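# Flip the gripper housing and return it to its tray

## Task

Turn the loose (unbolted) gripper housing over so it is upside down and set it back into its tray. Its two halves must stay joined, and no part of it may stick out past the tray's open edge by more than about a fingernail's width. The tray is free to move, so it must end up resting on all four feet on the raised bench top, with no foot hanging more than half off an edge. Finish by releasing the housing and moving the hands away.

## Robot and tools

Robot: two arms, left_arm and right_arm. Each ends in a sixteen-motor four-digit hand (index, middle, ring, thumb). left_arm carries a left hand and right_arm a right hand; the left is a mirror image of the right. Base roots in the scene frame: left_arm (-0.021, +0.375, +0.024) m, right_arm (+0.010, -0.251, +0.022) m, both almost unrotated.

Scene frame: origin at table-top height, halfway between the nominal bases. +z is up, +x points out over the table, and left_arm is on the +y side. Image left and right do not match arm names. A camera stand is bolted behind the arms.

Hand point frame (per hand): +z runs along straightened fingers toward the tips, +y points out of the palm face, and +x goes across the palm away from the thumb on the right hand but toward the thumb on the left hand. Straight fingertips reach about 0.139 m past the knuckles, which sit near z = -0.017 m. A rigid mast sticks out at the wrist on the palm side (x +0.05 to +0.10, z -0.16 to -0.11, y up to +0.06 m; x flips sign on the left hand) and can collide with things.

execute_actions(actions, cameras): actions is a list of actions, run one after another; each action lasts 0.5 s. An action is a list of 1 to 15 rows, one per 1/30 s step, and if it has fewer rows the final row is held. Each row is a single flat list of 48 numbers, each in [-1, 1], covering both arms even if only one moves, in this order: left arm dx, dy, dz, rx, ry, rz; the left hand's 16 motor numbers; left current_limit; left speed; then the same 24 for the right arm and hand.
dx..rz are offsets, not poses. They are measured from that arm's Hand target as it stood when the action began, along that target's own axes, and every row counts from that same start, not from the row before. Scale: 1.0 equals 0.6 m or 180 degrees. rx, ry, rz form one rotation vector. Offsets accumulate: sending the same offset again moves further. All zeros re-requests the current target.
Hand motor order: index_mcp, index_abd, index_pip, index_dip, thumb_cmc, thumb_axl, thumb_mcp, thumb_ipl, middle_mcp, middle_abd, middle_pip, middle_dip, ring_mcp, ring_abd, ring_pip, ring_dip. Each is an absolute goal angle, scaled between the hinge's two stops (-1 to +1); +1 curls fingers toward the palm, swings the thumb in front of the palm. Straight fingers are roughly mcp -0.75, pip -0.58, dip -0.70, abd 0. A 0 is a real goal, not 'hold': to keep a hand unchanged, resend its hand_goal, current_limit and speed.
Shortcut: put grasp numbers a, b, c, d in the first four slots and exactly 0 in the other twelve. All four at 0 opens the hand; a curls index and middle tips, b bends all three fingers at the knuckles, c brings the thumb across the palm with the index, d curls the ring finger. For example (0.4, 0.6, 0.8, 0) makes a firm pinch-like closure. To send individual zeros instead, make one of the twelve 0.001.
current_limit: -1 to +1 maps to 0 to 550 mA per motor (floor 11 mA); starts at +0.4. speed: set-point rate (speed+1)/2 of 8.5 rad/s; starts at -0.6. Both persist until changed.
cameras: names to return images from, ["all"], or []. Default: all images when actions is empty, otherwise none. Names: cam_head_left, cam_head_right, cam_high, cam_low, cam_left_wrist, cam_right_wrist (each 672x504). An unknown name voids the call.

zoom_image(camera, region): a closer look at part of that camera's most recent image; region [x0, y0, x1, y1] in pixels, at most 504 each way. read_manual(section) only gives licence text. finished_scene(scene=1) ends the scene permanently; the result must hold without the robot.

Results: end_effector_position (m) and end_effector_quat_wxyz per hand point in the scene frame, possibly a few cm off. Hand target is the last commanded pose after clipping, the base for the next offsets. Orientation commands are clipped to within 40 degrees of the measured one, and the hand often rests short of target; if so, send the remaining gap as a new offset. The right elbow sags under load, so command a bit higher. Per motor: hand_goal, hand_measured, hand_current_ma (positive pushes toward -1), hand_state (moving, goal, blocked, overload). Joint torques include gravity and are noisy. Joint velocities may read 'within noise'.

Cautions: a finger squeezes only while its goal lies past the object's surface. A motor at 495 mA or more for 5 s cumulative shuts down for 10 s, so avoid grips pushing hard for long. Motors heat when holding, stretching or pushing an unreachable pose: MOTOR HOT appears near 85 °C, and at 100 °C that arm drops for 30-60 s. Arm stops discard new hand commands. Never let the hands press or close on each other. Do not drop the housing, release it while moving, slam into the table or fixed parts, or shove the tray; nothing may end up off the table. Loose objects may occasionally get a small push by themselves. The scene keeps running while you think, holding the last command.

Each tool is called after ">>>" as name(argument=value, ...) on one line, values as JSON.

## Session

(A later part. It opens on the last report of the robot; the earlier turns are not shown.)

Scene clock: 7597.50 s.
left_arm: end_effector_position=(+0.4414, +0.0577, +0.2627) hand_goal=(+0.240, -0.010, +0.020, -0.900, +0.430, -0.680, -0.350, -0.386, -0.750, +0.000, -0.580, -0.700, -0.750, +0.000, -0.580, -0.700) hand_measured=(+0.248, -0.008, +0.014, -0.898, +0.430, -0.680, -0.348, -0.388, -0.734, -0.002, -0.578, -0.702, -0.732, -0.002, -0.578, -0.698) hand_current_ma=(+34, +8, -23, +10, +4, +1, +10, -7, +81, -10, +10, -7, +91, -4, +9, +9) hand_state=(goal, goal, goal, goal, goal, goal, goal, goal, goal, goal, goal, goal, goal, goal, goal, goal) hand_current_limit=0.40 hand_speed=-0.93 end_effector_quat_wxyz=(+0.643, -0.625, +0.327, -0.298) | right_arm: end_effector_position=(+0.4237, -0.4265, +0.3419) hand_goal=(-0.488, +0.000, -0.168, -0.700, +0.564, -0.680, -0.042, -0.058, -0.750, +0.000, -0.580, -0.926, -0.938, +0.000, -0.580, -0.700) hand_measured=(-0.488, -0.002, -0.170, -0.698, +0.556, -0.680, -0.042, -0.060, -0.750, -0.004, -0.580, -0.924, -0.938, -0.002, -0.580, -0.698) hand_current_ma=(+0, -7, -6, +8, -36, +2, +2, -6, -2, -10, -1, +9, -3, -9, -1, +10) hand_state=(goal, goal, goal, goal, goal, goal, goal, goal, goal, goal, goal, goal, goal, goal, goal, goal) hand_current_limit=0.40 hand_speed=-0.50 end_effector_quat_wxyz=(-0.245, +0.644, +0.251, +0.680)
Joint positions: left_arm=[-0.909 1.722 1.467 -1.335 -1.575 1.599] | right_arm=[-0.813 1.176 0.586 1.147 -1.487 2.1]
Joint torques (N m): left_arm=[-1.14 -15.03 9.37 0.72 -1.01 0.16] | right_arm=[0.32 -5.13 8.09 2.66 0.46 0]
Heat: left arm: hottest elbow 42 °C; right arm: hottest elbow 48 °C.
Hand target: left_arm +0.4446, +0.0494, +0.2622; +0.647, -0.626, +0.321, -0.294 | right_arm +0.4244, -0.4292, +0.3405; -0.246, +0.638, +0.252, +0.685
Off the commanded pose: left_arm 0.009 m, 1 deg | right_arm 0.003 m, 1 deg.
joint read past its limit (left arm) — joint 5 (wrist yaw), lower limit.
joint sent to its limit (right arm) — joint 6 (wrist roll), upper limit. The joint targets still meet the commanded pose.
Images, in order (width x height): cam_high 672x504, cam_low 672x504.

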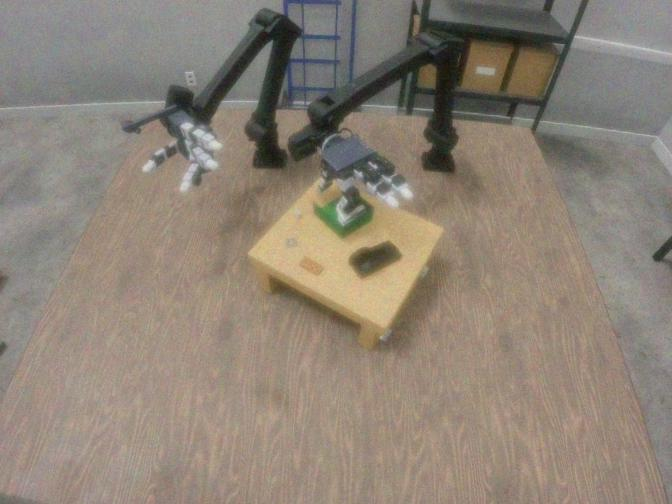

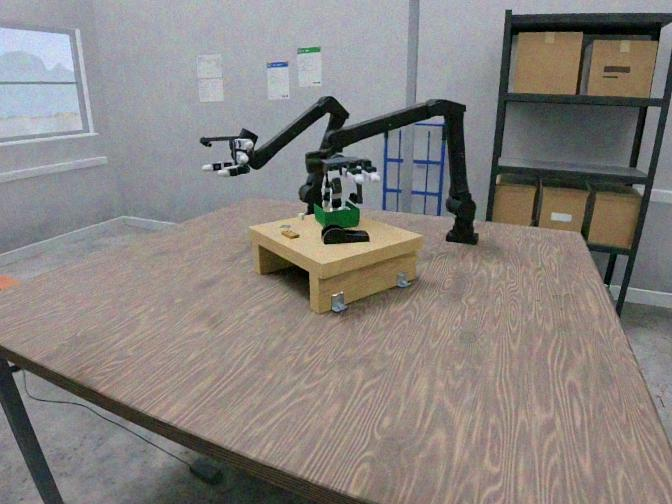

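>>> execute_actions(actions=[[[0,0.016,0,0,0,0,0.24,-0.01,0.02,-0.9,0.43,-0.68,-0.35,-0.386,-0.75,0.001,-0.58,-0.7,-0.75,0.001,-0.58,-0.7,0.4,-0.93,0,0,0,0,0,0,0,0,0.75,0,0,0,0,0,0,0,0,0,0,0,0,0,0.4,-0.5]],[[0,0.008,0,0,0,0,0.24,-0.01,0.02,-0.9,0.43,-0.68,-0.35,-0.386,-0.75,0.001,-0.58,-0.7,-0.75,0.001,-0.58,-0.7,0.4,-0.93,0,0,0,0,0,0,0,0,0.75,0,0,0,0,0,0,0,0,0,0,0,0,0,0.4,-0.5]]], cameras=["cam_high","cam_low"])

>>> zoom_image(camera="cam_high", region=[330, 185, 370, 230])

>>> zoom_image(camera="cam_low", region=[315, 180, 365, 230])

Scene clock: 7701.07 s.
left_arm: end_effector_position=(+0.4428, +0.0558, +0.2624) hand_goal=(+0.240, -0.010, +0.020, -0.900, +0.430, -0.680, -0.350, -0.386, -0.750, +0.000, -0.580, -0.700, -0.750, +0.000, -0.580, -0.700) hand_measured=(+0.248, -0.008, +0.014, -0.898, +0.430, -0.680, -0.348, -0.388, -0.734, -0.002, -0.578, -0.702, -0.732, -0.002, -0.578, -0.698) hand_current_ma=(+34, +8, -23, +10, +4, +1, +10, -7, +81, -10, +10, -7, +91, -4, +9, +9) hand_state=(goal, goal, goal, goal, goal, goal, goal, goal, goal, goal, goal, goal, goal, goal, goal, goal) hand_current_limit=0.40 hand_speed=-0.93 end_effector_quat_wxyz=(+0.641, -0.627, +0.323, -0.302) | right_arm: end_effector_position=(+0.4237, -0.4265, +0.3419) hand_goal=(-0.488, +0.000, -0.168, -0.700, +0.564, -0.680, -0.042, -0.058, -0.750, +0.000, -0.580, -0.926, -0.938, +0.000, -0.580, -0.700) hand_measured=(-0.488, -0.002, -0.170, -0.698, +0.556, -0.680, -0.042, -0.060, -0.750, -0.004, -0.580, -0.924, -0.938, -0.002, -0.580, -0.698) hand_current_ma=(+0, -7, -6, +8, -36, +2, +2, -6, -2, -10, -1, +9, -3, -9, -1, +10) hand_state=(goal, goal, goal, goal, goal, goal, goal, goal, goal, goal, goal, goal, goal, goal, goal, goal) hand_current_limit=0.40 hand_speed=-0.50 end_effector_quat_wxyz=(-0.245, +0.644, +0.251, +0.680)
Joint positions: left_arm=[-0.909 1.724 1.467 -1.321 -1.575 1.599] | right_arm=[-0.813 1.176 0.586 1.147 -1.487 2.1]
Joint torques (N m): left_arm=[-1.08 -14.15 7.39 1.06 -1.03 0.06] | right_arm=[0.79 -5.01 8.34 2.54 0.5 -0.02]
Heat: left arm: hottest elbow 43 °C; right arm: hottest elbow 48 °C.
Hand target: left_arm +0.4443, +0.0500, +0.2478; +0.647, -0.626, +0.321, -0.294 | right_arm +0.4244, -0.4292, +0.3405; -0.246, +0.638, +0.252, +0.685
Off the commanded pose: left_arm 0.016 m, 1 deg | right_arm 0.003 m, 1 deg.
joint read past its limit (left arm) — joint 5 (wrist yaw), lower limit.
joint sent to its limit (right arm) — joint 6 (wrist roll), upper limit. The joint targets still meet the commanded pose.
Images, in order (width x height): cam_high 672x504, cam_low 672x504.

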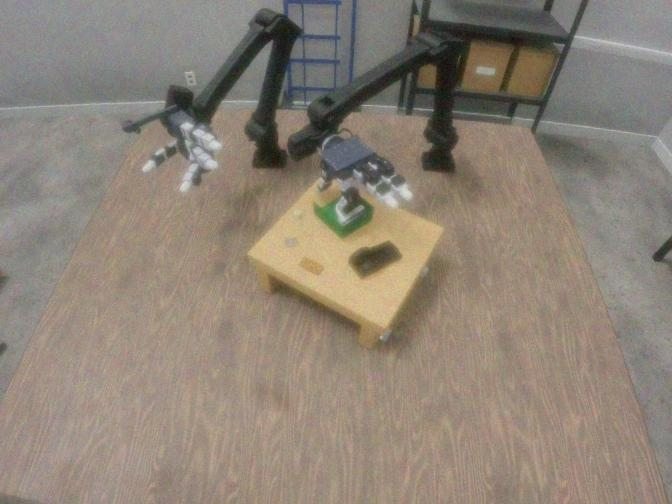

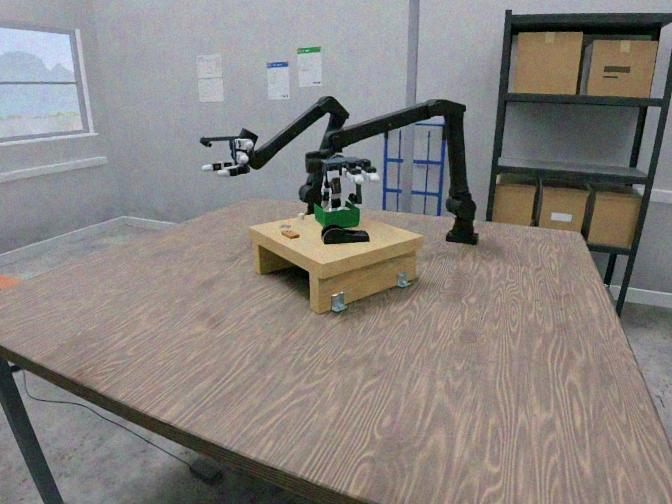

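Scaled by 11.200 from the camera's 672x504 image, which has a finer 960x720 frame.

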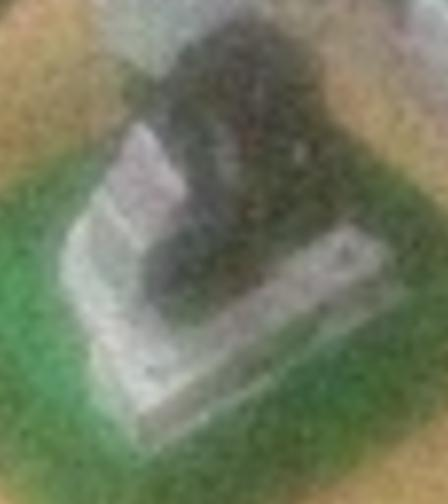

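Scaled by 10.080 from the camera's 672x504 image, which has a finer 960x720 frame.

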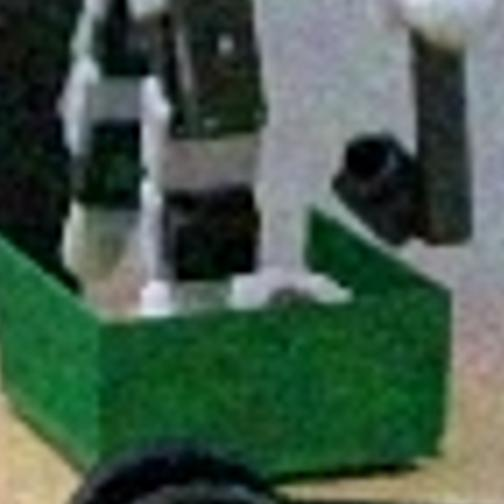

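>>> execute_actions(actions=[[[0,0.014,0,0,0,0,0.24,-0.01,0.02,-0.9,0.43,-0.68,-0.35,-0.386,-0.75,0.001,-0.58,-0.7,-0.75,0.001,-0.58,-0.7,0.4,-0.93,0,0,0,0,0,0,0,0,0.75,0,0,0,0,0,0,0,0,0,0,0,0,0,0.4,-0.5]]], cameras=["cam_high","cam_low"])

>>> zoom_image(camera="cam_high", region=[330, 185, 370, 230])

>>> zoom_image(camera="cam_low", region=[315, 180, 365, 230])

Scene clock: 7710.43 s.
left_arm: end_effector_position=(+0.4426, +0.0561, +0.2550) hand_goal=(+0.240, -0.010, +0.020, -0.900, +0.430, -0.680, -0.350, -0.386, -0.750, +0.000, -0.580, -0.700, -0.750, +0.000, -0.580, -0.700) hand_measured=(+0.244, -0.006, +0.020, -0.898, +0.430, -0.680, -0.348, -0.388, -0.734, -0.002, -0.578, -0.702, -0.732, -0.002, -0.578, -0.698) hand_current_ma=(+23, +20, -2, +9, +4, +1, +10, -7, +81, -10, +10, -7, +91, -4, +9, +9) hand_state=(goal, goal, goal, goal, goal, goal, goal, goal, goal, goal, goal, goal, goal, goal, goal, goal) hand_current_limit=0.40 hand_speed=-0.93 end_effector_quat_wxyz=(+0.641, -0.627, +0.324, -0.302) | right_arm: end_effector_position=(+0.4237, -0.4265, +0.3419) hand_goal=(-0.488, +0.000, -0.168, -0.700, +0.564, -0.680, -0.042, -0.058, -0.750, +0.000, -0.580, -0.926, -0.938, +0.000, -0.580, -0.700) hand_measured=(-0.488, -0.002, -0.170, -0.698, +0.556, -0.680, -0.042, -0.060, -0.750, -0.004, -0.580, -0.924, -0.938, -0.002, -0.580, -0.698) hand_current_ma=(+0, -7, -6, +8, -36, +2, +2, -6, -2, -10, -1, +9, -3, -9, -1, +10) hand_state=(goal, goal, goal, goal, goal, goal, goal, goal, goal, goal, goal, goal, goal, goal, goal, goal) hand_current_limit=0.40 hand_speed=-0.50 end_effector_quat_wxyz=(-0.245, +0.644, +0.251, +0.680)
Joint positions: left_arm=[-0.909 1.728 1.453 -1.305 -1.575 1.599] | right_arm=[-0.813 1.176 0.586 1.147 -1.487 2.1]
Joint torques (N m): left_arm=[-1.2 -13.92 7.27 1.22 -1.02 0.02] | right_arm=[0.73 -4.84 8.17 2.59 0.53 0.02]
Heat: left arm: hottest elbow 43 °C; right arm: hottest elbow 48 °C.
Hand target: left_arm +0.4441, +0.0504, +0.2393; +0.647, -0.626, +0.321, -0.294 | right_arm +0.4244, -0.4292, +0.3405; -0.246, +0.638, +0.252, +0.685
Off the commanded pose: left_arm 0.017 m, 1 deg | right_arm 0.003 m, 1 deg.
joint read past its limit (left arm) — joint 5 (wrist yaw), lower limit.
joint sent to its limit (right arm) — joint 6 (wrist roll), upper limit. The joint targets still meet the commanded pose.
Images, in order (width x height): cam_high 672x504, cam_low 672x504.

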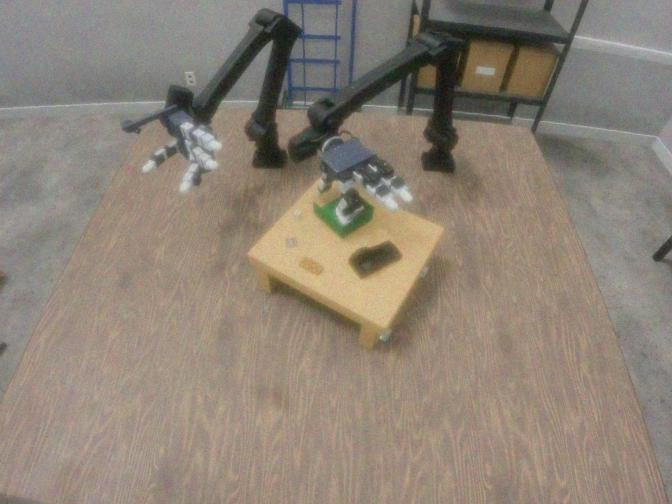

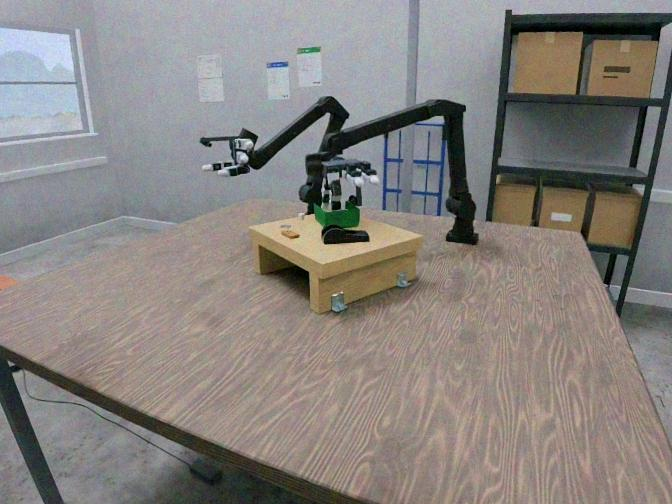

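Scaled by 11.200 from the camera's 672x504 image, which has a finer 960x720 frame.

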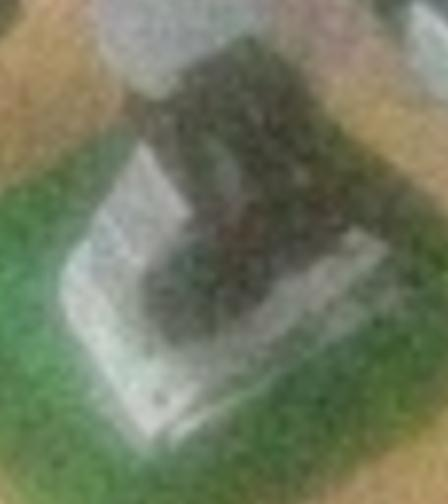

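Scaled by 10.080 from the camera's 672x504 image, which has a finer 960x720 frame.

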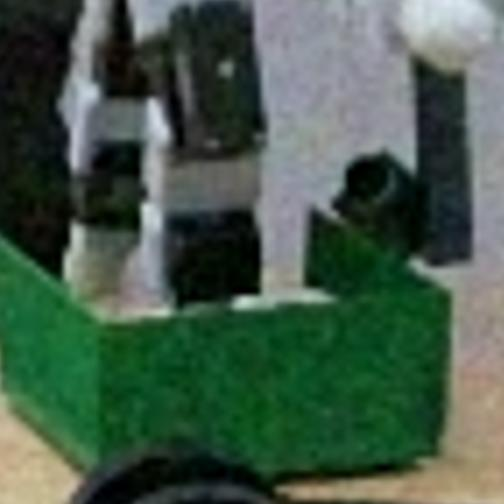

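>>> execute_actions(actions=[[[0,-0.03,0,0,0,0,0.24,-0.01,0.02,-0.9,0.43,-0.68,-0.35,-0.386,-0.75,0.001,-0.58,-0.7,-0.75,0.001,-0.58,-0.7,0.4,-0.93,0,0,0,0,0,0,0,0,0.75,0,0,0,0,0,0,0,0,0,0,0,0,0,0.4,-0.5]],[[0,-0.04,0,0,0,0,0.24,-0.01,0.02,-0.9,0.43,-0.68,-0.35,-0.386,-0.75,0.001,-0.58,-0.7,-0.75,0.001,-0.58,-0.7,0.4,-0.93,0,0,0,0,0,0,0,0,0.75,0,0,0,0,0,0,0,0,0,0,0,0,0,0.4,-0.5]],[[0,-0.04,0,0,0,0,0.24,-0.01,0.02,-0.9,0.43,-0.68,-0.35,-0.386,-0.75,0.001,-0.58,-0.7,-0.75,0.001,-0.58,-0.7,0.4,-0.93,0,0,0,0,0,0,0,0,0.75,0,0,0,0,0,0,0,0,0,0,0,0,0,0.4,-0.5]]], cameras=["cam_high","cam_low"])

>>> zoom_image(camera="cam_high", region=[310, 155, 380, 240])

>>> zoom_image(camera="cam_low", region=[305, 160, 365, 230])

Scene clock: 7742.83 s.
left_arm: end_effector_position=(+0.4423, +0.0565, +0.2798) hand_goal=(+0.240, -0.010, +0.020, -0.900, +0.430, -0.680, -0.350, -0.386, -0.750, +0.000, -0.580, -0.700, -0.750, +0.000, -0.580, -0.700) hand_measured=(+0.244, -0.012, +0.020, -0.898, +0.430, -0.680, -0.348, -0.388, -0.734, -0.002, -0.578, -0.702, -0.732, -0.002, -0.578, -0.698) hand_current_ma=(+23, -5, -2, +9, +4, +1, +10, -7, +81, -10, +10, -7, +91, -4, +9, +9) hand_state=(goal, goal, goal, goal, goal, goal, goal, goal, goal, goal, goal, goal, goal, goal, goal, goal) hand_current_limit=0.40 hand_speed=-0.93 end_effector_quat_wxyz=(+0.649, -0.618, +0.341, -0.283) | right_arm: end_effector_position=(+0.4237, -0.4265, +0.3419) hand_goal=(-0.488, +0.000, -0.168, -0.700, +0.564, -0.680, -0.042, -0.058, -0.750, +0.000, -0.580, -0.926, -0.938, +0.000, -0.580, -0.700) hand_measured=(-0.488, -0.002, -0.170, -0.698, +0.556, -0.680, -0.042, -0.060, -0.750, -0.004, -0.580, -0.924, -0.938, -0.002, -0.580, -0.698) hand_current_ma=(+0, -7, -6, +8, -36, +2, +2, -6, -2, -10, -1, +9, -3, -9, -1, +10) hand_state=(goal, goal, goal, goal, goal, goal, goal, goal, goal, goal, goal, goal, goal, goal, goal, goal) hand_current_limit=0.40 hand_speed=-0.50 end_effector_quat_wxyz=(-0.245, +0.644, +0.251, +0.680)
Joint positions: left_arm=[-0.909 1.716 1.506 -1.331 -1.575 1.695] | right_arm=[-0.813 1.176 0.586 1.147 -1.487 2.1]
Joint torques (N m): left_arm=[-1.2 -17.14 11.3 0.35 -1.1 0.14] | right_arm=[1.26 -4.95 8.21 2.55 0.45 0]
Heat: left arm: hottest elbow 41 °C; right arm: hottest elbow 48 °C.
Hand target: left_arm +0.4454, +0.0476, +0.3053; +0.647, -0.626, +0.321, -0.294 | right_arm +0.4244, -0.4292, +0.3405; -0.246, +0.638, +0.252, +0.685
Off the commanded pose: left_arm 0.027 m, 3 deg | right_arm 0.003 m, 1 deg.
joint read past its limit (left arm) — joint 5 (wrist yaw), lower limit.
joint sent to its limit (left arm) — joint 5 (wrist yaw), lower limit. The joint targets still meet the commanded pose.
joint sent to its limit (right arm) — joint 6 (wrist roll), upper limit. The joint targets still meet the commanded pose.
Images, in order (width x height): cam_high 672x504, cam_low 672x504.

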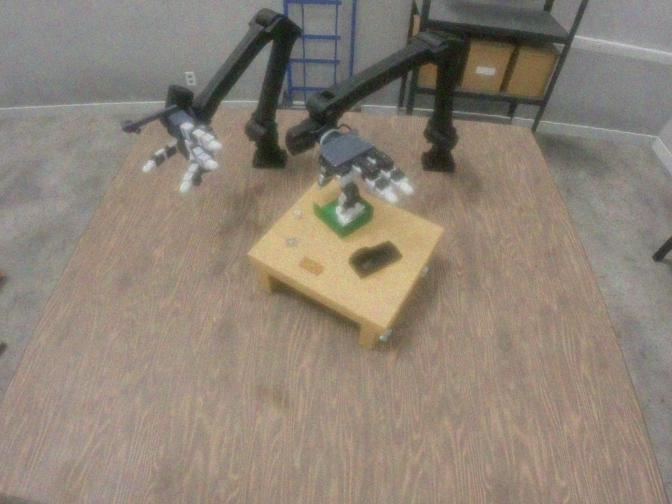

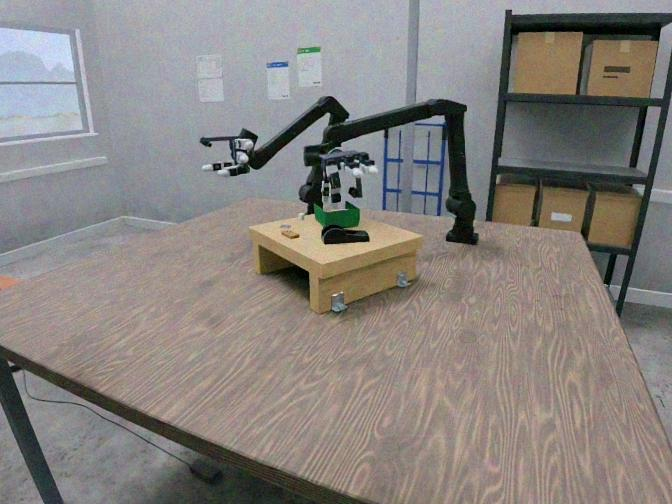

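Scaled by 5.929 from the camera's 672x504 image, which has a finer 960x720 frame.

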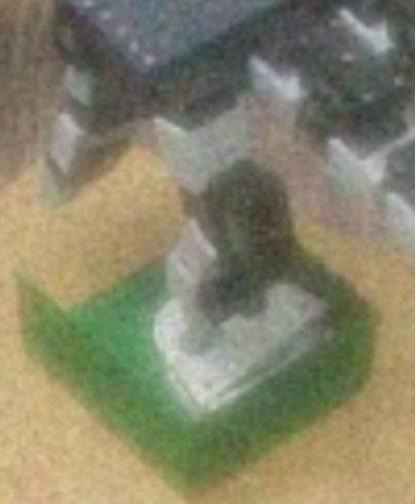

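Scaled by 7.200 from the camera's 672x504 image, which has a finer 960x720 frame.

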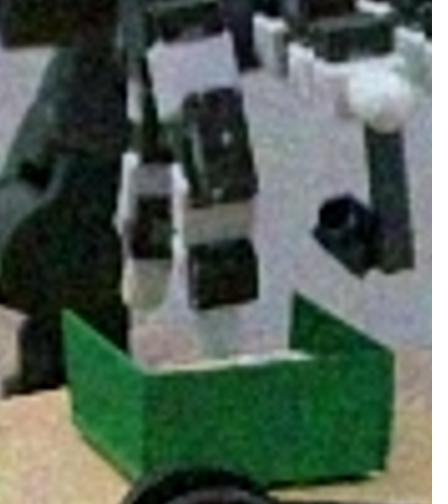

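>>> execute_actions(actions=[[[0,-0.03,0,0,0,0,0.24,-0.01,0.02,-0.9,0.43,-0.68,-0.35,-0.386,-0.75,0.001,-0.58,-0.7,-0.75,0.001,-0.58,-0.7,0.4,-0.93,0,0,0,0,0,0,0,0,0.75,0,0,0,0,0,0,0,0,0,0,0,0,0,0.4,-0.5]],[[0,-0.03,0,0,0,0,0.24,-0.01,0.02,-0.9,0.43,-0.68,-0.35,-0.386,-0.75,0.001,-0.58,-0.7,-0.75,0.001,-0.58,-0.7,0.4,-0.93,0,0,0,0,0,0,0,0,0.75,0,0,0,0,0,0,0,0,0,0,0,0,0,0.4,-0.5]],[[-0.094,0,0.094,0,-0.0334,0,0.24,-0.01,0.02,-0.9,0.43,-0.68,-0.35,-0.386,-0.75,0.001,-0.58,-0.7,-0.75,0.001,-0.58,-0.7,0.4,-0.93,0,0,0,0,0,0,0,0,0.75,0,0,0,0,0,0,0,0,0,0,0,0,0,0.4,-0.5]],[[-0.094,0,0.0847,0,-0.0334,0,0.24,-0.01,0.02,-0.9,0.43,-0.68,-0.35,-0.386,-0.75,0.001,-0.58,-0.7,-0.75,0.001,-0.58,-0.7,0.4,-0.93,0,0,0,0,0,0,0,0,0.75,0,0,0,0,0,0,0,0,0,0,0,0,0,0.4,-0.5]],[[-0.094,0,0.076,0,-0.0334,0,0.24,-0.01,0.02,-0.9,0.43,-0.68,-0.35,-0.386,-0.75,0.001,-0.58,-0.7,-0.75,0.001,-0.58,-0.7,0.4,-0.93,0,0,0,0,0,0,0,0,0.75,0,0,0,0,0,0,0,0,0,0,0,0,0,0.4,-0.5]]], cameras=["cam_head_left","cam_head_right","cam_high"])

>>> zoom_image(camera="cam_head_right", region=[284, 254, 320, 290])

>>> zoom_image(camera="cam_head_left", region=[284, 254, 320, 290])

>>> zoom_image(camera="cam_high", region=[325, 190, 370, 235])

Scene clock: 7759.57 s.
left_arm: end_effector_position=(+0.4392, +0.2736, +0.3486) hand_goal=(+0.240, -0.010, +0.020, -0.900, +0.430, -0.680, -0.350, -0.386, -0.750, +0.000, -0.580, -0.700, -0.750, +0.000, -0.580, -0.700) hand_measured=(+0.242, -0.012, +0.020, -0.898, +0.430, -0.680, -0.348, -0.388, -0.734, -0.002, -0.578, -0.702, -0.732, -0.002, -0.578, -0.698) hand_current_ma=(+14, -5, -2, +9, +3, +1, +9, -7, +81, -10, +10, -7, +91, -4, +9, +9) hand_state=(goal, goal, goal, goal, goal, goal, goal, goal, goal, goal, goal, goal, goal, goal, goal, goal) hand_current_limit=0.40 hand_speed=-0.93 end_effector_quat_wxyz=(+0.683, -0.669, +0.225, -0.188) | right_arm: end_effector_position=(+0.4237, -0.4265, +0.3419) hand_goal=(-0.488, +0.000, -0.168, -0.700, +0.564, -0.680, -0.042, -0.058, -0.750, +0.000, -0.580, -0.926, -0.938, +0.000, -0.580, -0.700) hand_measured=(-0.488, -0.002, -0.170, -0.698, +0.556, -0.680, -0.042, -0.060, -0.750, -0.004, -0.580, -0.924, -0.938, -0.002, -0.580, -0.698) hand_current_ma=(+0, -7, -6, +8, -36, +2, +2, -6, -2, -10, -1, +9, -3, -9, -1, +10) hand_state=(goal, goal, goal, goal, goal, goal, goal, goal, goal, goal, goal, goal, goal, goal, goal, goal) hand_current_limit=0.40 hand_speed=-0.50 end_effector_quat_wxyz=(-0.245, +0.644, +0.251, +0.680)
Joint positions: left_arm=[-0.587 1.413 1.33 -1.351 -1.575 1.765] | right_arm=[-0.813 1.176 0.586 1.147 -1.487 2.1]
Joint torques (N m): left_arm=[-1.32 -12.34 7.9 0.81 -1.08 0.06] | right_arm=[1.26 -4.95 8.39 2.82 0.46 -0.01]
Heat: left arm: hottest elbow 43 °C; right arm: hottest elbow 48 °C.
Hand target: left_arm +0.4379, +0.2719, +0.3512; +0.690, -0.664, +0.216, -0.193 | right_arm +0.4244, -0.4292, +0.3405; -0.246, +0.638, +0.252, +0.685
Off the commanded pose: left_arm 0.003 m, 2 deg | right_arm 0.003 m, 1 deg.
joint read past its limit (left arm) — joint 5 (wrist yaw), lower limit.
joint sent to its limit (left arm) — joint 5 (wrist yaw), lower limit. The joint targets still meet the commanded pose.
joint sent to its limit (right arm) — joint 6 (wrist roll), upper limit. The joint targets still meet the commanded pose.
Images, in order (width x height): cam_head_left 672x504, cam_head_right 672x504, cam_high 672x504.

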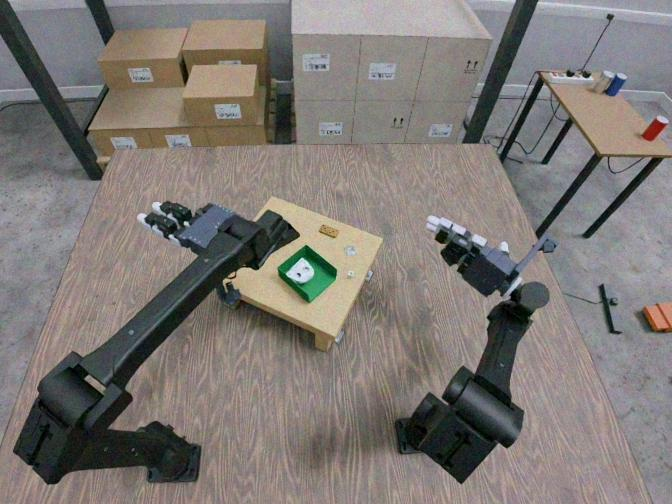

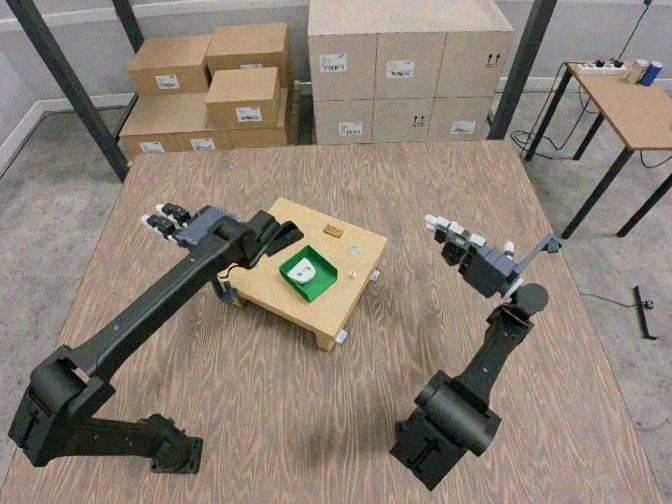

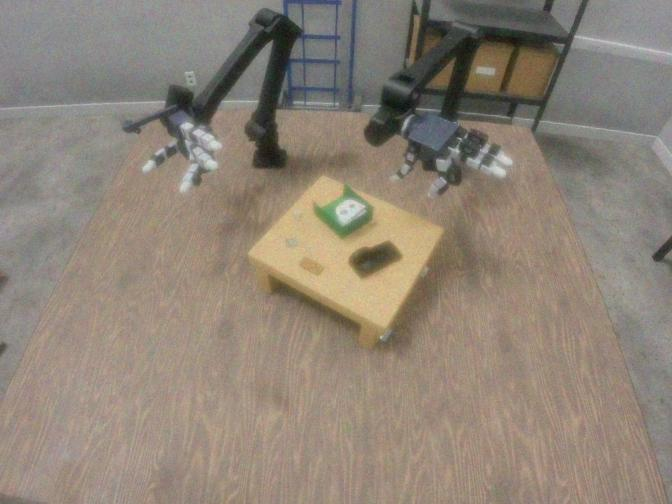

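Scaled by 14.000 from the camera's 672x504 image, which has a finer 960x720 frame.

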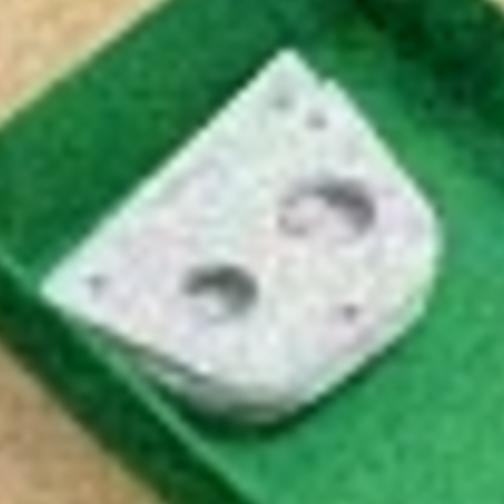

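Scaled by 14.000 from the camera's 672x504 image, which has a finer 960x720 frame.

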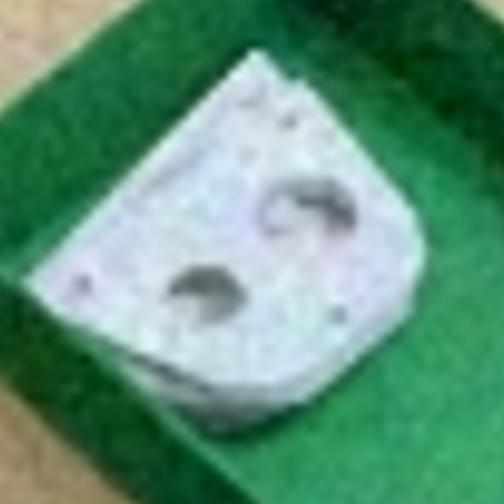

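Scaled by 11.200 from the camera's 672x504 image, which has a finer 960x720 frame.

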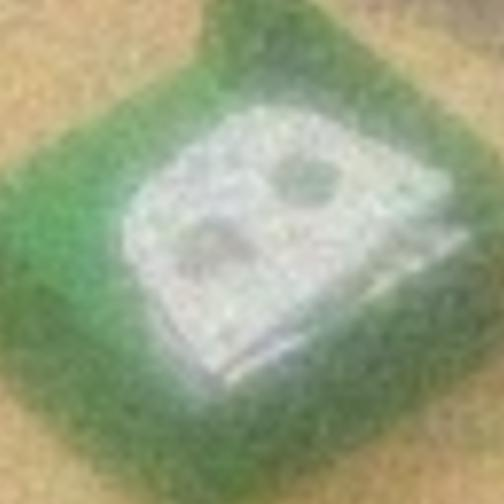

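>>> execute_actions(actions=[[[0.0245,0,-0.0632,0,0.0222,0,0.4,-0.1,-0.3,-0.75,0.43,-0.68,-0.35,-0.386,-0.75,0.001,-0.58,-0.7,-0.75,0.001,-0.58,-0.7,0.4,-0.85,0,0,0,0,0,0,0,0,0.75,0,0,0,0,0,0,0,0,0,0,0,0,0,0.4,-0.5]],[[0.0288,0,-0.0613,0,0.0222,0,0.5,-0.1,-0.58,-0.7,0.43,-0.68,-0.35,-0.386,-0.75,0.001,-0.58,-0.7,-0.75,0.001,-0.58,-0.7,0.4,-0.85,0,0,0,0,0,0,0,0,0.75,0,0,0,0,0,0,0,0,0,0,0,0,0,0.4,-0.5]],[[0.0332,0,-0.0592,0,0.0222,0,0.5,-0.1,-0.58,-0.7,0.43,-0.68,-0.35,-0.386,-0.75,0.001,-0.58,-0.7,-0.75,0.001,-0.58,-0.7,0.4,-0.85,0,0,0,0,0,0,0,0,0.75,0,0,0,0,0,0,0,0,0,0,0,0,0,0.4,-0.5]],[[0.0372,0,-0.0568,0,0.0222,0,0.5,-0.1,-0.58,-0.7,0.43,-0.68,-0.35,-0.386,-0.75,0.001,-0.58,-0.7,-0.75,0.001,-0.58,-0.7,0.4,-0.85,0,0,0,0,0,0,0,0,0.75,0,0,0,0,0,0,0,0,0,0,0,0,0,0.4,-0.5]],[[0.041,0,-0.054,0,0.0222,0,0.5,-0.1,-0.58,-0.7,0.43,-0.68,-0.35,-0.386,-0.75,0.001,-0.58,-0.7,-0.75,0.001,-0.58,-0.7,0.4,-0.85,0,0,0,0,0,0,0,0,0.75,0,0,0,0,0,0,0,0,0,0,0,0,0,0.4,-0.5]],[[0.0447,0,-0.051,0,0.0222,0,0.5,-0.1,-0.58,-0.7,0.43,-0.68,-0.35,-0.386,-0.75,0.001,-0.58,-0.7,-0.75,0.001,-0.58,-0.7,0.4,-0.85,0,0,0,0,0,0,0,0,0.75,0,0,0,0,0,0,0,0,0,0,0,0,0,0.4,-0.5]]], cameras=["cam_high","cam_low"])

>>> zoom_image(camera="cam_high", region=[310, 155, 380, 240])

>>> zoom_image(camera="cam_low", region=[300, 140, 390, 230])

Scene clock: 7838.23 s.
left_arm: end_effector_position=(+0.3763, +0.0464, +0.3319) hand_goal=(+0.500, -0.100, -0.580, -0.700, +0.430, -0.680, -0.350, -0.386, -0.750, +0.000, -0.580, -0.700, -0.750, +0.000, -0.580, -0.700) hand_measured=(+0.500, -0.096, -0.578, -0.702, +0.430, -0.680, -0.348, -0.388, -0.734, -0.002, -0.578, -0.702, -0.732, -0.002, -0.578, -0.698) hand_current_ma=(+1, +12, +11, -11, +3, +1, +9, -7, +81, -10, +10, -7, +91, -4, +9, +9) hand_state=(goal, goal, goal, goal, goal, goal, goal, goal, goal, goal, goal, goal, goal, goal, goal, goal) hand_current_limit=0.40 hand_speed=-0.85 end_effector_quat_wxyz=(+0.630, -0.599, +0.374, -0.325) | right_arm: end_effector_position=(+0.4237, -0.4265, +0.3419) hand_goal=(-0.488, +0.000, -0.168, -0.700, +0.564, -0.680, -0.042, -0.058, -0.750, +0.000, -0.580, -0.926, -0.938, +0.000, -0.580, -0.700) hand_measured=(-0.488, -0.002, -0.170, -0.698, +0.556, -0.680, -0.042, -0.060, -0.750, -0.004, -0.580, -0.924, -0.938, -0.002, -0.580, -0.698) hand_current_ma=(+0, -7, -6, +8, -36, +2, +2, -6, -2, -10, -1, +9, -3, -9, -1, +10) hand_state=(goal, goal, goal, goal, goal, goal, goal, goal, goal, goal, goal, goal, goal, goal, goal, goal) hand_current_limit=0.40 hand_speed=-0.50 end_effector_quat_wxyz=(-0.245, +0.644, +0.251, +0.680)
Joint positions: left_arm=[-1.027 1.547 1.433 -1.329 -1.575 1.78] | right_arm=[-0.813 1.176 0.586 1.147 -1.487 2.1]
Joint torques (N m): left_arm=[-0.56 -12.34 11.85 1.18 -0.93 0.15] | right_arm=[0.85 -5.25 8.27 2.47 0.48 0.01]
Heat: left arm: hottest elbow 41 °C; right arm: hottest elbow 48 °C.
Hand target: left_arm +0.3856, +0.0335, +0.3420; +0.630, -0.610, +0.354, -0.326 | right_arm +0.4244, -0.4292, +0.3405; -0.246, +0.638, +0.252, +0.685
Off the commanded pose: left_arm 0.019 m, 3 deg | right_arm 0.003 m, 1 deg.
joint read past its limit (left arm) — joint 5 (wrist yaw), lower limit.
joint sent to its limit (right arm) — joint 6 (wrist roll), upper limit. The joint targets still meet the commanded pose.
Images, in order (width x height): cam_high 672x504, cam_low 672x504.

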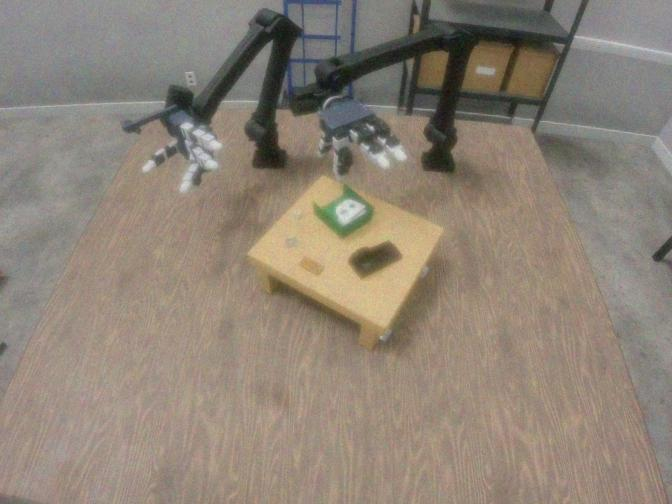

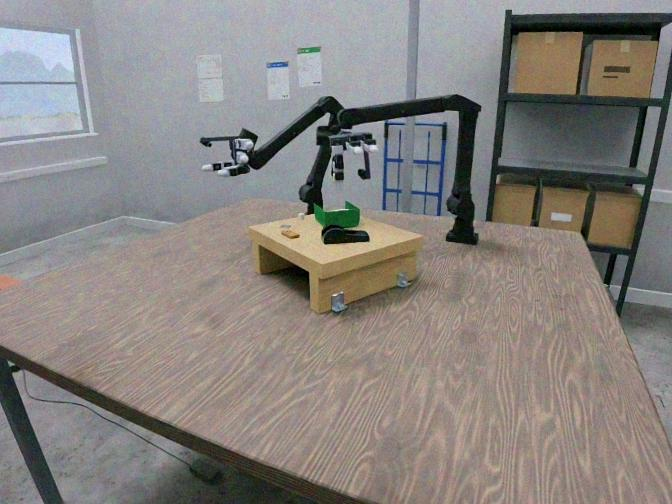

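Scaled by 5.929 from the camera's 672x504 image, which has a finer 960x720 frame.

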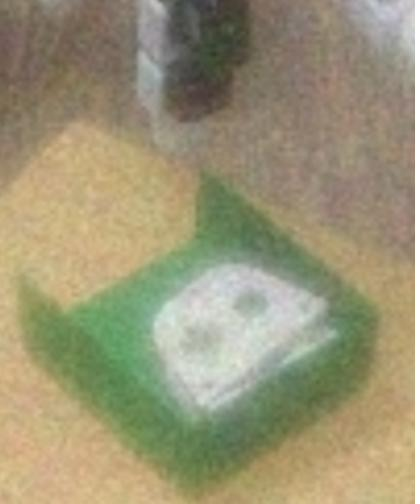

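Scaled by 5.600 from the camera's 672x504 image, which has a finer 960x720 frame.

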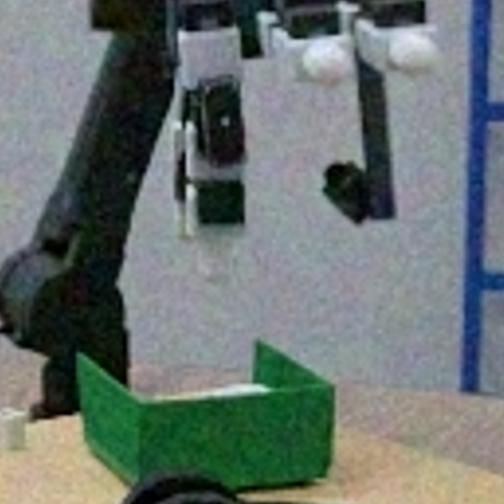

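>>> execute_actions(actions=[[[0,0.04,0,0,0,0,0.5,-0.1,-0.58,-0.7,0.43,-0.68,-0.35,-0.386,-0.75,0.001,-0.58,-0.7,-0.75,0.001,-0.58,-0.7,0.4,-0.85,0,0,0,0,0,0,0,0,0.75,0,0,0,0,0,0,0,0,0,0,0,0,0,0.4,-0.5]],[[0,0.04,0,0,0,0,0.5,-0.1,-0.58,-0.7,0.43,-0.68,-0.35,-0.386,-0.75,0.001,-0.58,-0.7,-0.75,0.001,-0.58,-0.7,0.4,-0.85,0,0,0,0,0,0,0,0,0.75,0,0,0,0,0,0,0,0,0,0,0,0,0,0.4,-0.5]],[[0,0.035,0,0,0,0,0.5,-0.1,-0.58,-0.7,0.43,-0.68,-0.35,-0.386,-0.75,0.001,-0.58,-0.7,-0.75,0.001,-0.58,-0.7,0.4,-0.85,0,0,0,0,0,0,0,0,0.75,0,0,0,0,0,0,0,0,0,0,0,0,0,0.4,-0.5]]], cameras=["cam_high","cam_low","cam_head_left","cam_head_right"])

>>> zoom_image(camera="cam_high", region=[310, 155, 380, 240])

>>> zoom_image(camera="cam_head_right", region=[270, 230, 340, 310])

Scene clock: 7856.40 s.
left_arm: end_effector_position=(+0.3801, +0.0401, +0.2828) hand_goal=(+0.500, -0.100, -0.580, -0.700, +0.430, -0.680, -0.350, -0.386, -0.750, +0.000, -0.580, -0.700, -0.750, +0.000, -0.580, -0.700) hand_measured=(+0.500, -0.096, -0.578, -0.702, +0.430, -0.680, -0.348, -0.388, -0.734, -0.002, -0.578, -0.702, -0.732, -0.002, -0.578, -0.698) hand_current_ma=(+1, +12, +11, -11, +3, +1, +9, -7, +81, -10, +10, -7, +91, -4, +9, +9) hand_state=(goal, goal, goal, goal, goal, goal, goal, goal, goal, goal, goal, goal, goal, goal, goal, goal) hand_current_limit=0.40 hand_speed=-0.85 end_effector_quat_wxyz=(+0.626, -0.603, +0.366, -0.332) | right_arm: end_effector_position=(+0.4237, -0.4265, +0.3419) hand_goal=(-0.488, +0.000, -0.168, -0.700, +0.564, -0.680, -0.042, -0.058, -0.750, +0.000, -0.580, -0.926, -0.938, +0.000, -0.580, -0.700) hand_measured=(-0.488, -0.002, -0.170, -0.698, +0.556, -0.680, -0.042, -0.060, -0.750, -0.004, -0.580, -0.924, -0.938, -0.002, -0.580, -0.698) hand_current_ma=(+0, -7, -6, +8, -36, +2, +2, -6, -2, -10, -1, +9, -3, -9, -1, +10) hand_state=(goal, goal, goal, goal, goal, goal, goal, goal, goal, goal, goal, goal, goal, goal, goal, goal) hand_current_limit=0.40 hand_speed=-0.50 end_effector_quat_wxyz=(-0.245, +0.644, +0.251, +0.680)
Joint positions: left_arm=[-1.027 1.582 1.342 -1.2 -1.575 1.759] | right_arm=[-0.813 1.176 0.586 1.147 -1.487 2.1]
Joint torques (N m): left_arm=[-0.67 -12.86 7.61 1.39 -0.92 -0.03] | right_arm=[0.5 -5.48 8.44 2.54 0.44 0.01]
Heat: left arm: hottest elbow 45 °C; right arm: hottest elbow 48 °C.
Hand target: left_arm +0.3841, +0.0366, +0.2729; +0.630, -0.609, +0.354, -0.326 | right_arm +0.4244, -0.4292, +0.3405; -0.246, +0.638, +0.252, +0.685
Off the commanded pose: left_arm 0.011 m, 2 deg | right_arm 0.003 m, 1 deg.
joint read past its limit (left arm) — joint 5 (wrist yaw), lower limit.
joint sent to its limit (right arm) — joint 6 (wrist roll), upper limit. The joint targets still meet the commanded pose.
Images, in order (width x height): cam_head_left 672x504, cam_head_right 672x504, cam_high 672x504, cam_low 672x504.

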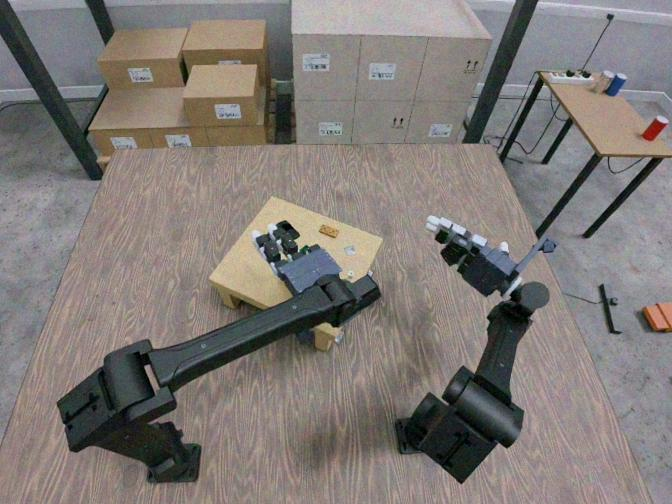

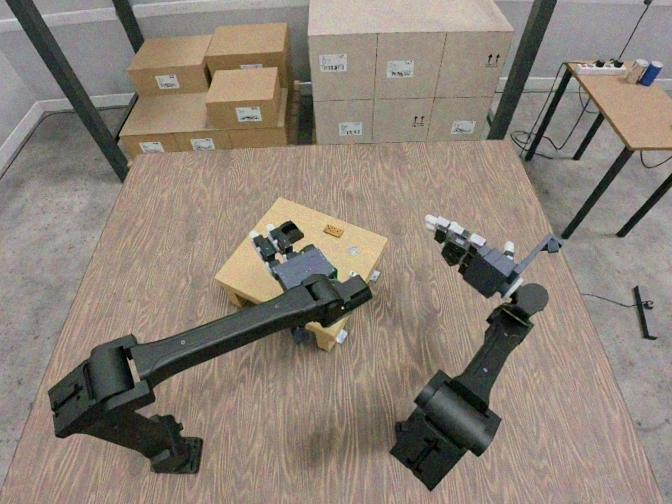

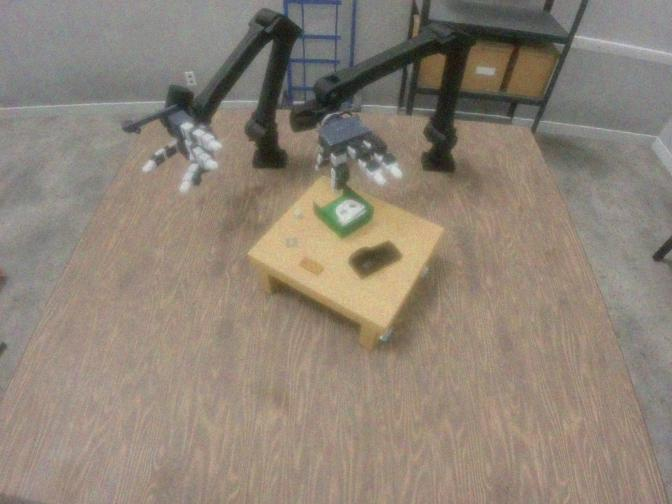

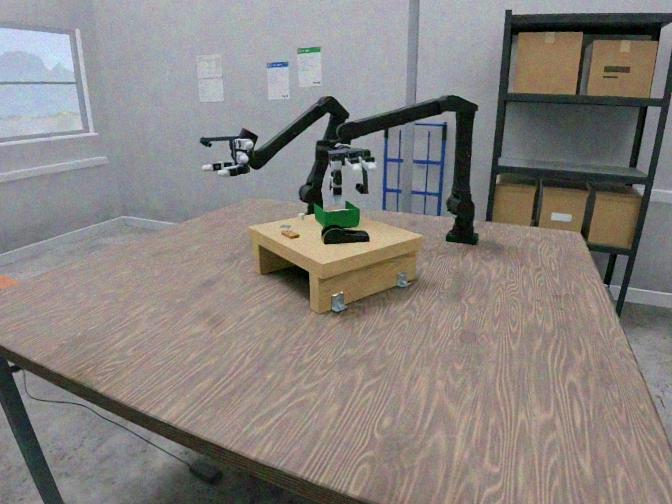

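Scaled by 5.929 from the camera's 672x504 image, which has a finer 960x720 frame.

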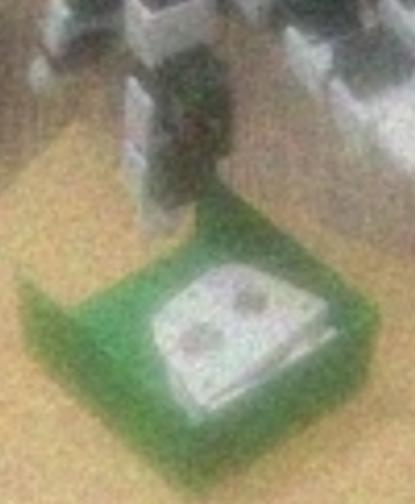

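Scaled by 6.300 from the camera's 672x504 image, which has a finer 960x720 frame.

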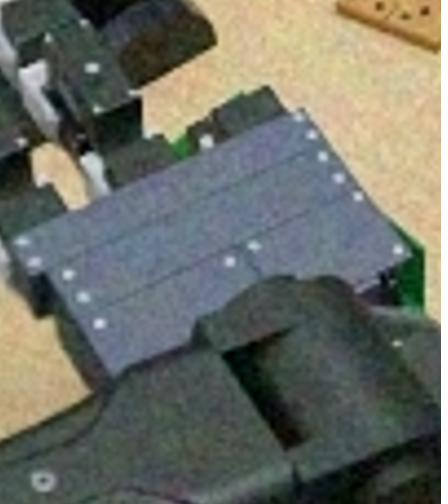

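>>> execute_actions(actions=[[[0,0.025,-0.008,0,0,0,0.5,-0.1,-0.58,-0.7,0.43,-0.68,-0.35,-0.386,-0.75,0.001,-0.58,-0.7,-0.75,0.001,-0.58,-0.7,0.4,-0.85,0,0,0,0,0,0,0,0,0.75,0,0,0,0,0,0,0,0,0,0,0,0,0,0.4,-0.5]],[[0,0.022,0,0,0,0,0.5,-0.1,-0.58,-0.7,0.43,-0.68,-0.35,-0.386,-0.75,0.001,-0.58,-0.7,-0.75,0.001,-0.58,-0.7,0.4,-0.85,0,0,0,0,0,0,0,0,0.75,0,0,0,0,0,0,0,0,0,0,0,0,0,0.4,-0.5]]], cameras=["cam_high"])

>>> zoom_image(camera="cam_high", region=[310, 155, 380, 240])

Scene clock: 7867.53 s.
left_arm: end_effector_position=(+0.3791, +0.0418, +0.2556) hand_goal=(+0.500, -0.100, -0.580, -0.700, +0.430, -0.680, -0.350, -0.386, -0.750, +0.000, -0.580, -0.700, -0.750, +0.000, -0.580, -0.700) hand_measured=(+0.500, -0.096, -0.578, -0.702, +0.430, -0.680, -0.348, -0.388, -0.734, -0.002, -0.578, -0.702, -0.732, -0.002, -0.578, -0.698) hand_current_ma=(+1, +12, +11, -11, +3, +1, +9, -7, +81, -10, +10, -7, +91, -4, +9, +9) hand_state=(goal, goal, goal, goal, goal, goal, goal, goal, goal, goal, goal, goal, goal, goal, goal, goal) hand_current_limit=0.40 hand_speed=-0.85 end_effector_quat_wxyz=(+0.625, -0.604, +0.364, -0.334) | right_arm: end_effector_position=(+0.4237, -0.4265, +0.3419) hand_goal=(-0.488, +0.000, -0.168, -0.700, +0.564, -0.680, -0.042, -0.058, -0.750, +0.000, -0.580, -0.926, -0.938, +0.000, -0.580, -0.700) hand_measured=(-0.488, -0.002, -0.170, -0.698, +0.556, -0.680, -0.042, -0.060, -0.750, -0.004, -0.580, -0.924, -0.938, -0.002, -0.580, -0.698) hand_current_ma=(+0, -7, -6, +8, -36, +2, +2, -6, -2, -10, -1, +9, -3, -9, -1, +10) hand_state=(goal, goal, goal, goal, goal, goal, goal, goal, goal, goal, goal, goal, goal, goal, goal, goal) hand_current_limit=0.40 hand_speed=-0.50 end_effector_quat_wxyz=(-0.245, +0.644, +0.251, +0.680)
Joint positions: left_arm=[-1.027 1.595 1.283 -1.125 -1.575 1.756] | right_arm=[-0.813 1.176 0.586 1.147 -1.487 2.1]
Joint torques (N m): left_arm=[-1.03 -12.4 7.47 1.39 -0.88 -0.02] | right_arm=[0.26 -4.66 8.1 2.56 0.48 -0.03]
Heat: left arm: hottest elbow 44 °C; right arm: hottest elbow 48 °C.
Hand target: left_arm +0.3795, +0.0353, +0.2447; +0.630, -0.609, +0.354, -0.326 | right_arm +0.4244, -0.4292, +0.3405; -0.246, +0.638, +0.252, +0.685
Off the commanded pose: left_arm 0.013 m, 2 deg | right_arm 0.003 m, 1 deg.
joint read past its limit (left arm) — joint 5 (wrist yaw), lower limit.
joint sent to its limit (right arm) — joint 6 (wrist roll), upper limit. The joint targets still meet the commanded pose.
Images, in order (width x height): cam_high 672x504.

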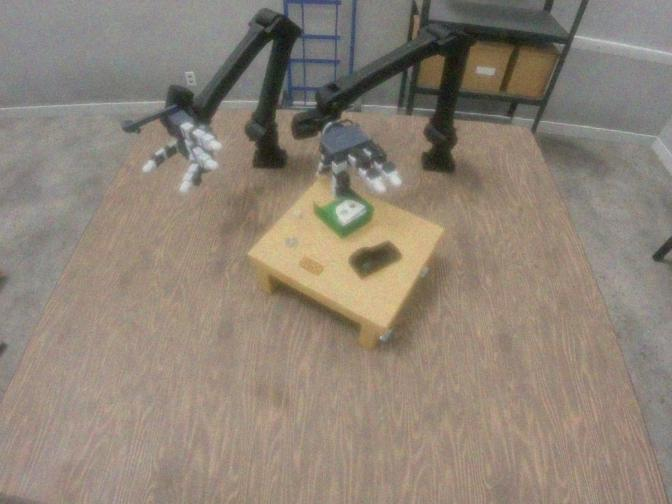

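Scaled by 5.929 from the camera's 672x504 image, which has a finer 960x720 frame.

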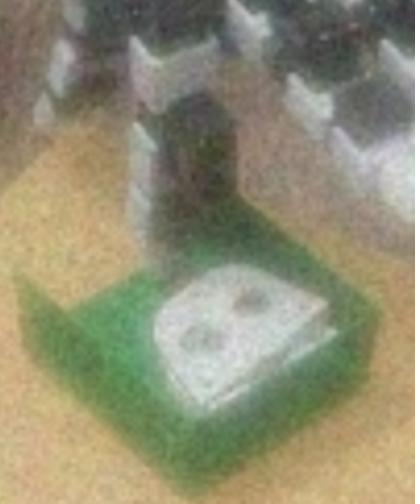

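>>> execute_actions(actions=[[[-0.003,0,0.013,0,0,0,0.5,-0.1,-0.58,-0.7,0.43,-0.68,-0.35,-0.386,-0.75,0.001,-0.58,-0.7,-0.75,0.001,-0.58,-0.7,0.4,-0.85,0,0,0,0,0,0,0,0,0.75,0,0,0,0,0,0,0,0,0,0,0,0,0,0.4,-0.5]],[[-0.003,0,0.013,0,0,0,0.5,-0.1,-0.58,-0.7,0.43,-0.68,-0.35,-0.386,-0.75,0.001,-0.58,-0.7,-0.75,0.001,-0.58,-0.7,0.4,-0.85,0,0,0,0,0,0,0,0,0.75,0,0,0,0,0,0,0,0,0,0,0,0,0,0.4,-0.5]]], cameras=["cam_high"])

>>> zoom_image(camera="cam_high", region=[310, 155, 380, 240])

Scene clock: 7879.43 s.
left_arm: end_effector_position=(+0.3858, +0.0492, +0.2557) hand_goal=(+0.500, -0.100, -0.580, -0.700, +0.430, -0.680, -0.350, -0.386, -0.750, +0.000, -0.580, -0.700, -0.750, +0.000, -0.580, -0.700) hand_measured=(+0.500, -0.096, -0.578, -0.702, +0.430, -0.680, -0.348, -0.388, -0.734, -0.002, -0.578, -0.702, -0.732, -0.002, -0.578, -0.698) hand_current_ma=(+1, +12, +11, -11, +3, +1, +9, -7, +81, -10, +10, -7, +91, -4, +9, +9) hand_state=(goal, goal, goal, goal, goal, goal, goal, goal, goal, goal, goal, goal, goal, goal, goal, goal) hand_current_limit=0.40 hand_speed=-0.85 end_effector_quat_wxyz=(+0.627, -0.608, +0.357, -0.329) | right_arm: end_effector_position=(+0.4237, -0.4265, +0.3419) hand_goal=(-0.488, +0.000, -0.168, -0.700, +0.564, -0.680, -0.042, -0.058, -0.750, +0.000, -0.580, -0.926, -0.938, +0.000, -0.580, -0.700) hand_measured=(-0.488, -0.002, -0.170, -0.698, +0.556, -0.680, -0.042, -0.060, -0.750, -0.004, -0.580, -0.924, -0.938, -0.002, -0.580, -0.698) hand_current_ma=(+0, -7, -6, +8, -36, +2, +2, -6, -2, -10, -1, +9, -3, -9, -1, +10) hand_state=(goal, goal, goal, goal, goal, goal, goal, goal, goal, goal, goal, goal, goal, goal, goal, goal) hand_current_limit=0.40 hand_speed=-0.50 end_effector_quat_wxyz=(-0.245, +0.644, +0.251, +0.680)
Joint positions: left_arm=[-1.008 1.595 1.283 -1.122 -1.575 1.756] | right_arm=[-0.813 1.176 0.586 1.147 -1.487 2.1]
Joint torques (N m): left_arm=[-0.09 -12.22 7.73 1.22 -0.94 0.02] | right_arm=[0.79 -4.78 8.23 2.56 0.5 0.02]
Heat: left arm: hottest elbow 42 °C; right arm: hottest elbow 48 °C.
Hand target: left_arm +0.3908, +0.0467, +0.2449; +0.630, -0.609, +0.354, -0.326 | right_arm +0.4244, -0.4292, +0.3405; -0.246, +0.638, +0.252, +0.685
Off the commanded pose: left_arm 0.012 m, 1 deg | right_arm 0.003 m, 1 deg.
joint read past its limit (left arm) — joint 5 (wrist yaw), lower limit.
joint sent to its limit (right arm) — joint 6 (wrist roll), upper limit. The joint targets still meet the commanded pose.
Images, in order (width x height): cam_high 672x504.

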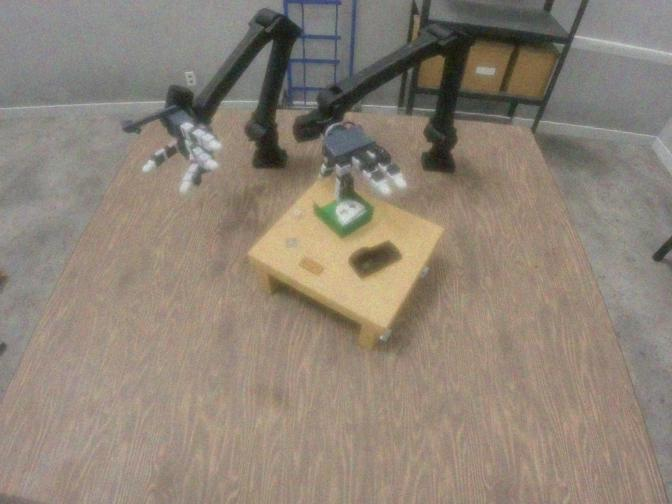

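Scaled by 5.929 from the camera's 672x504 image, which has a finer 960x720 frame.

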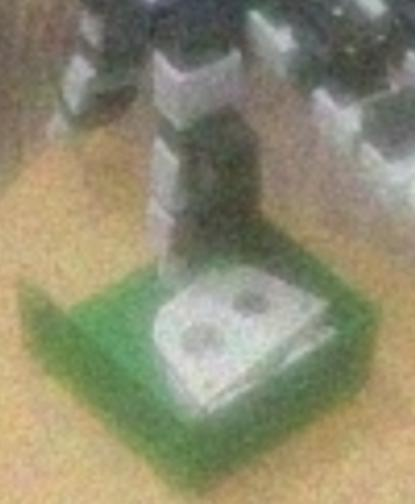

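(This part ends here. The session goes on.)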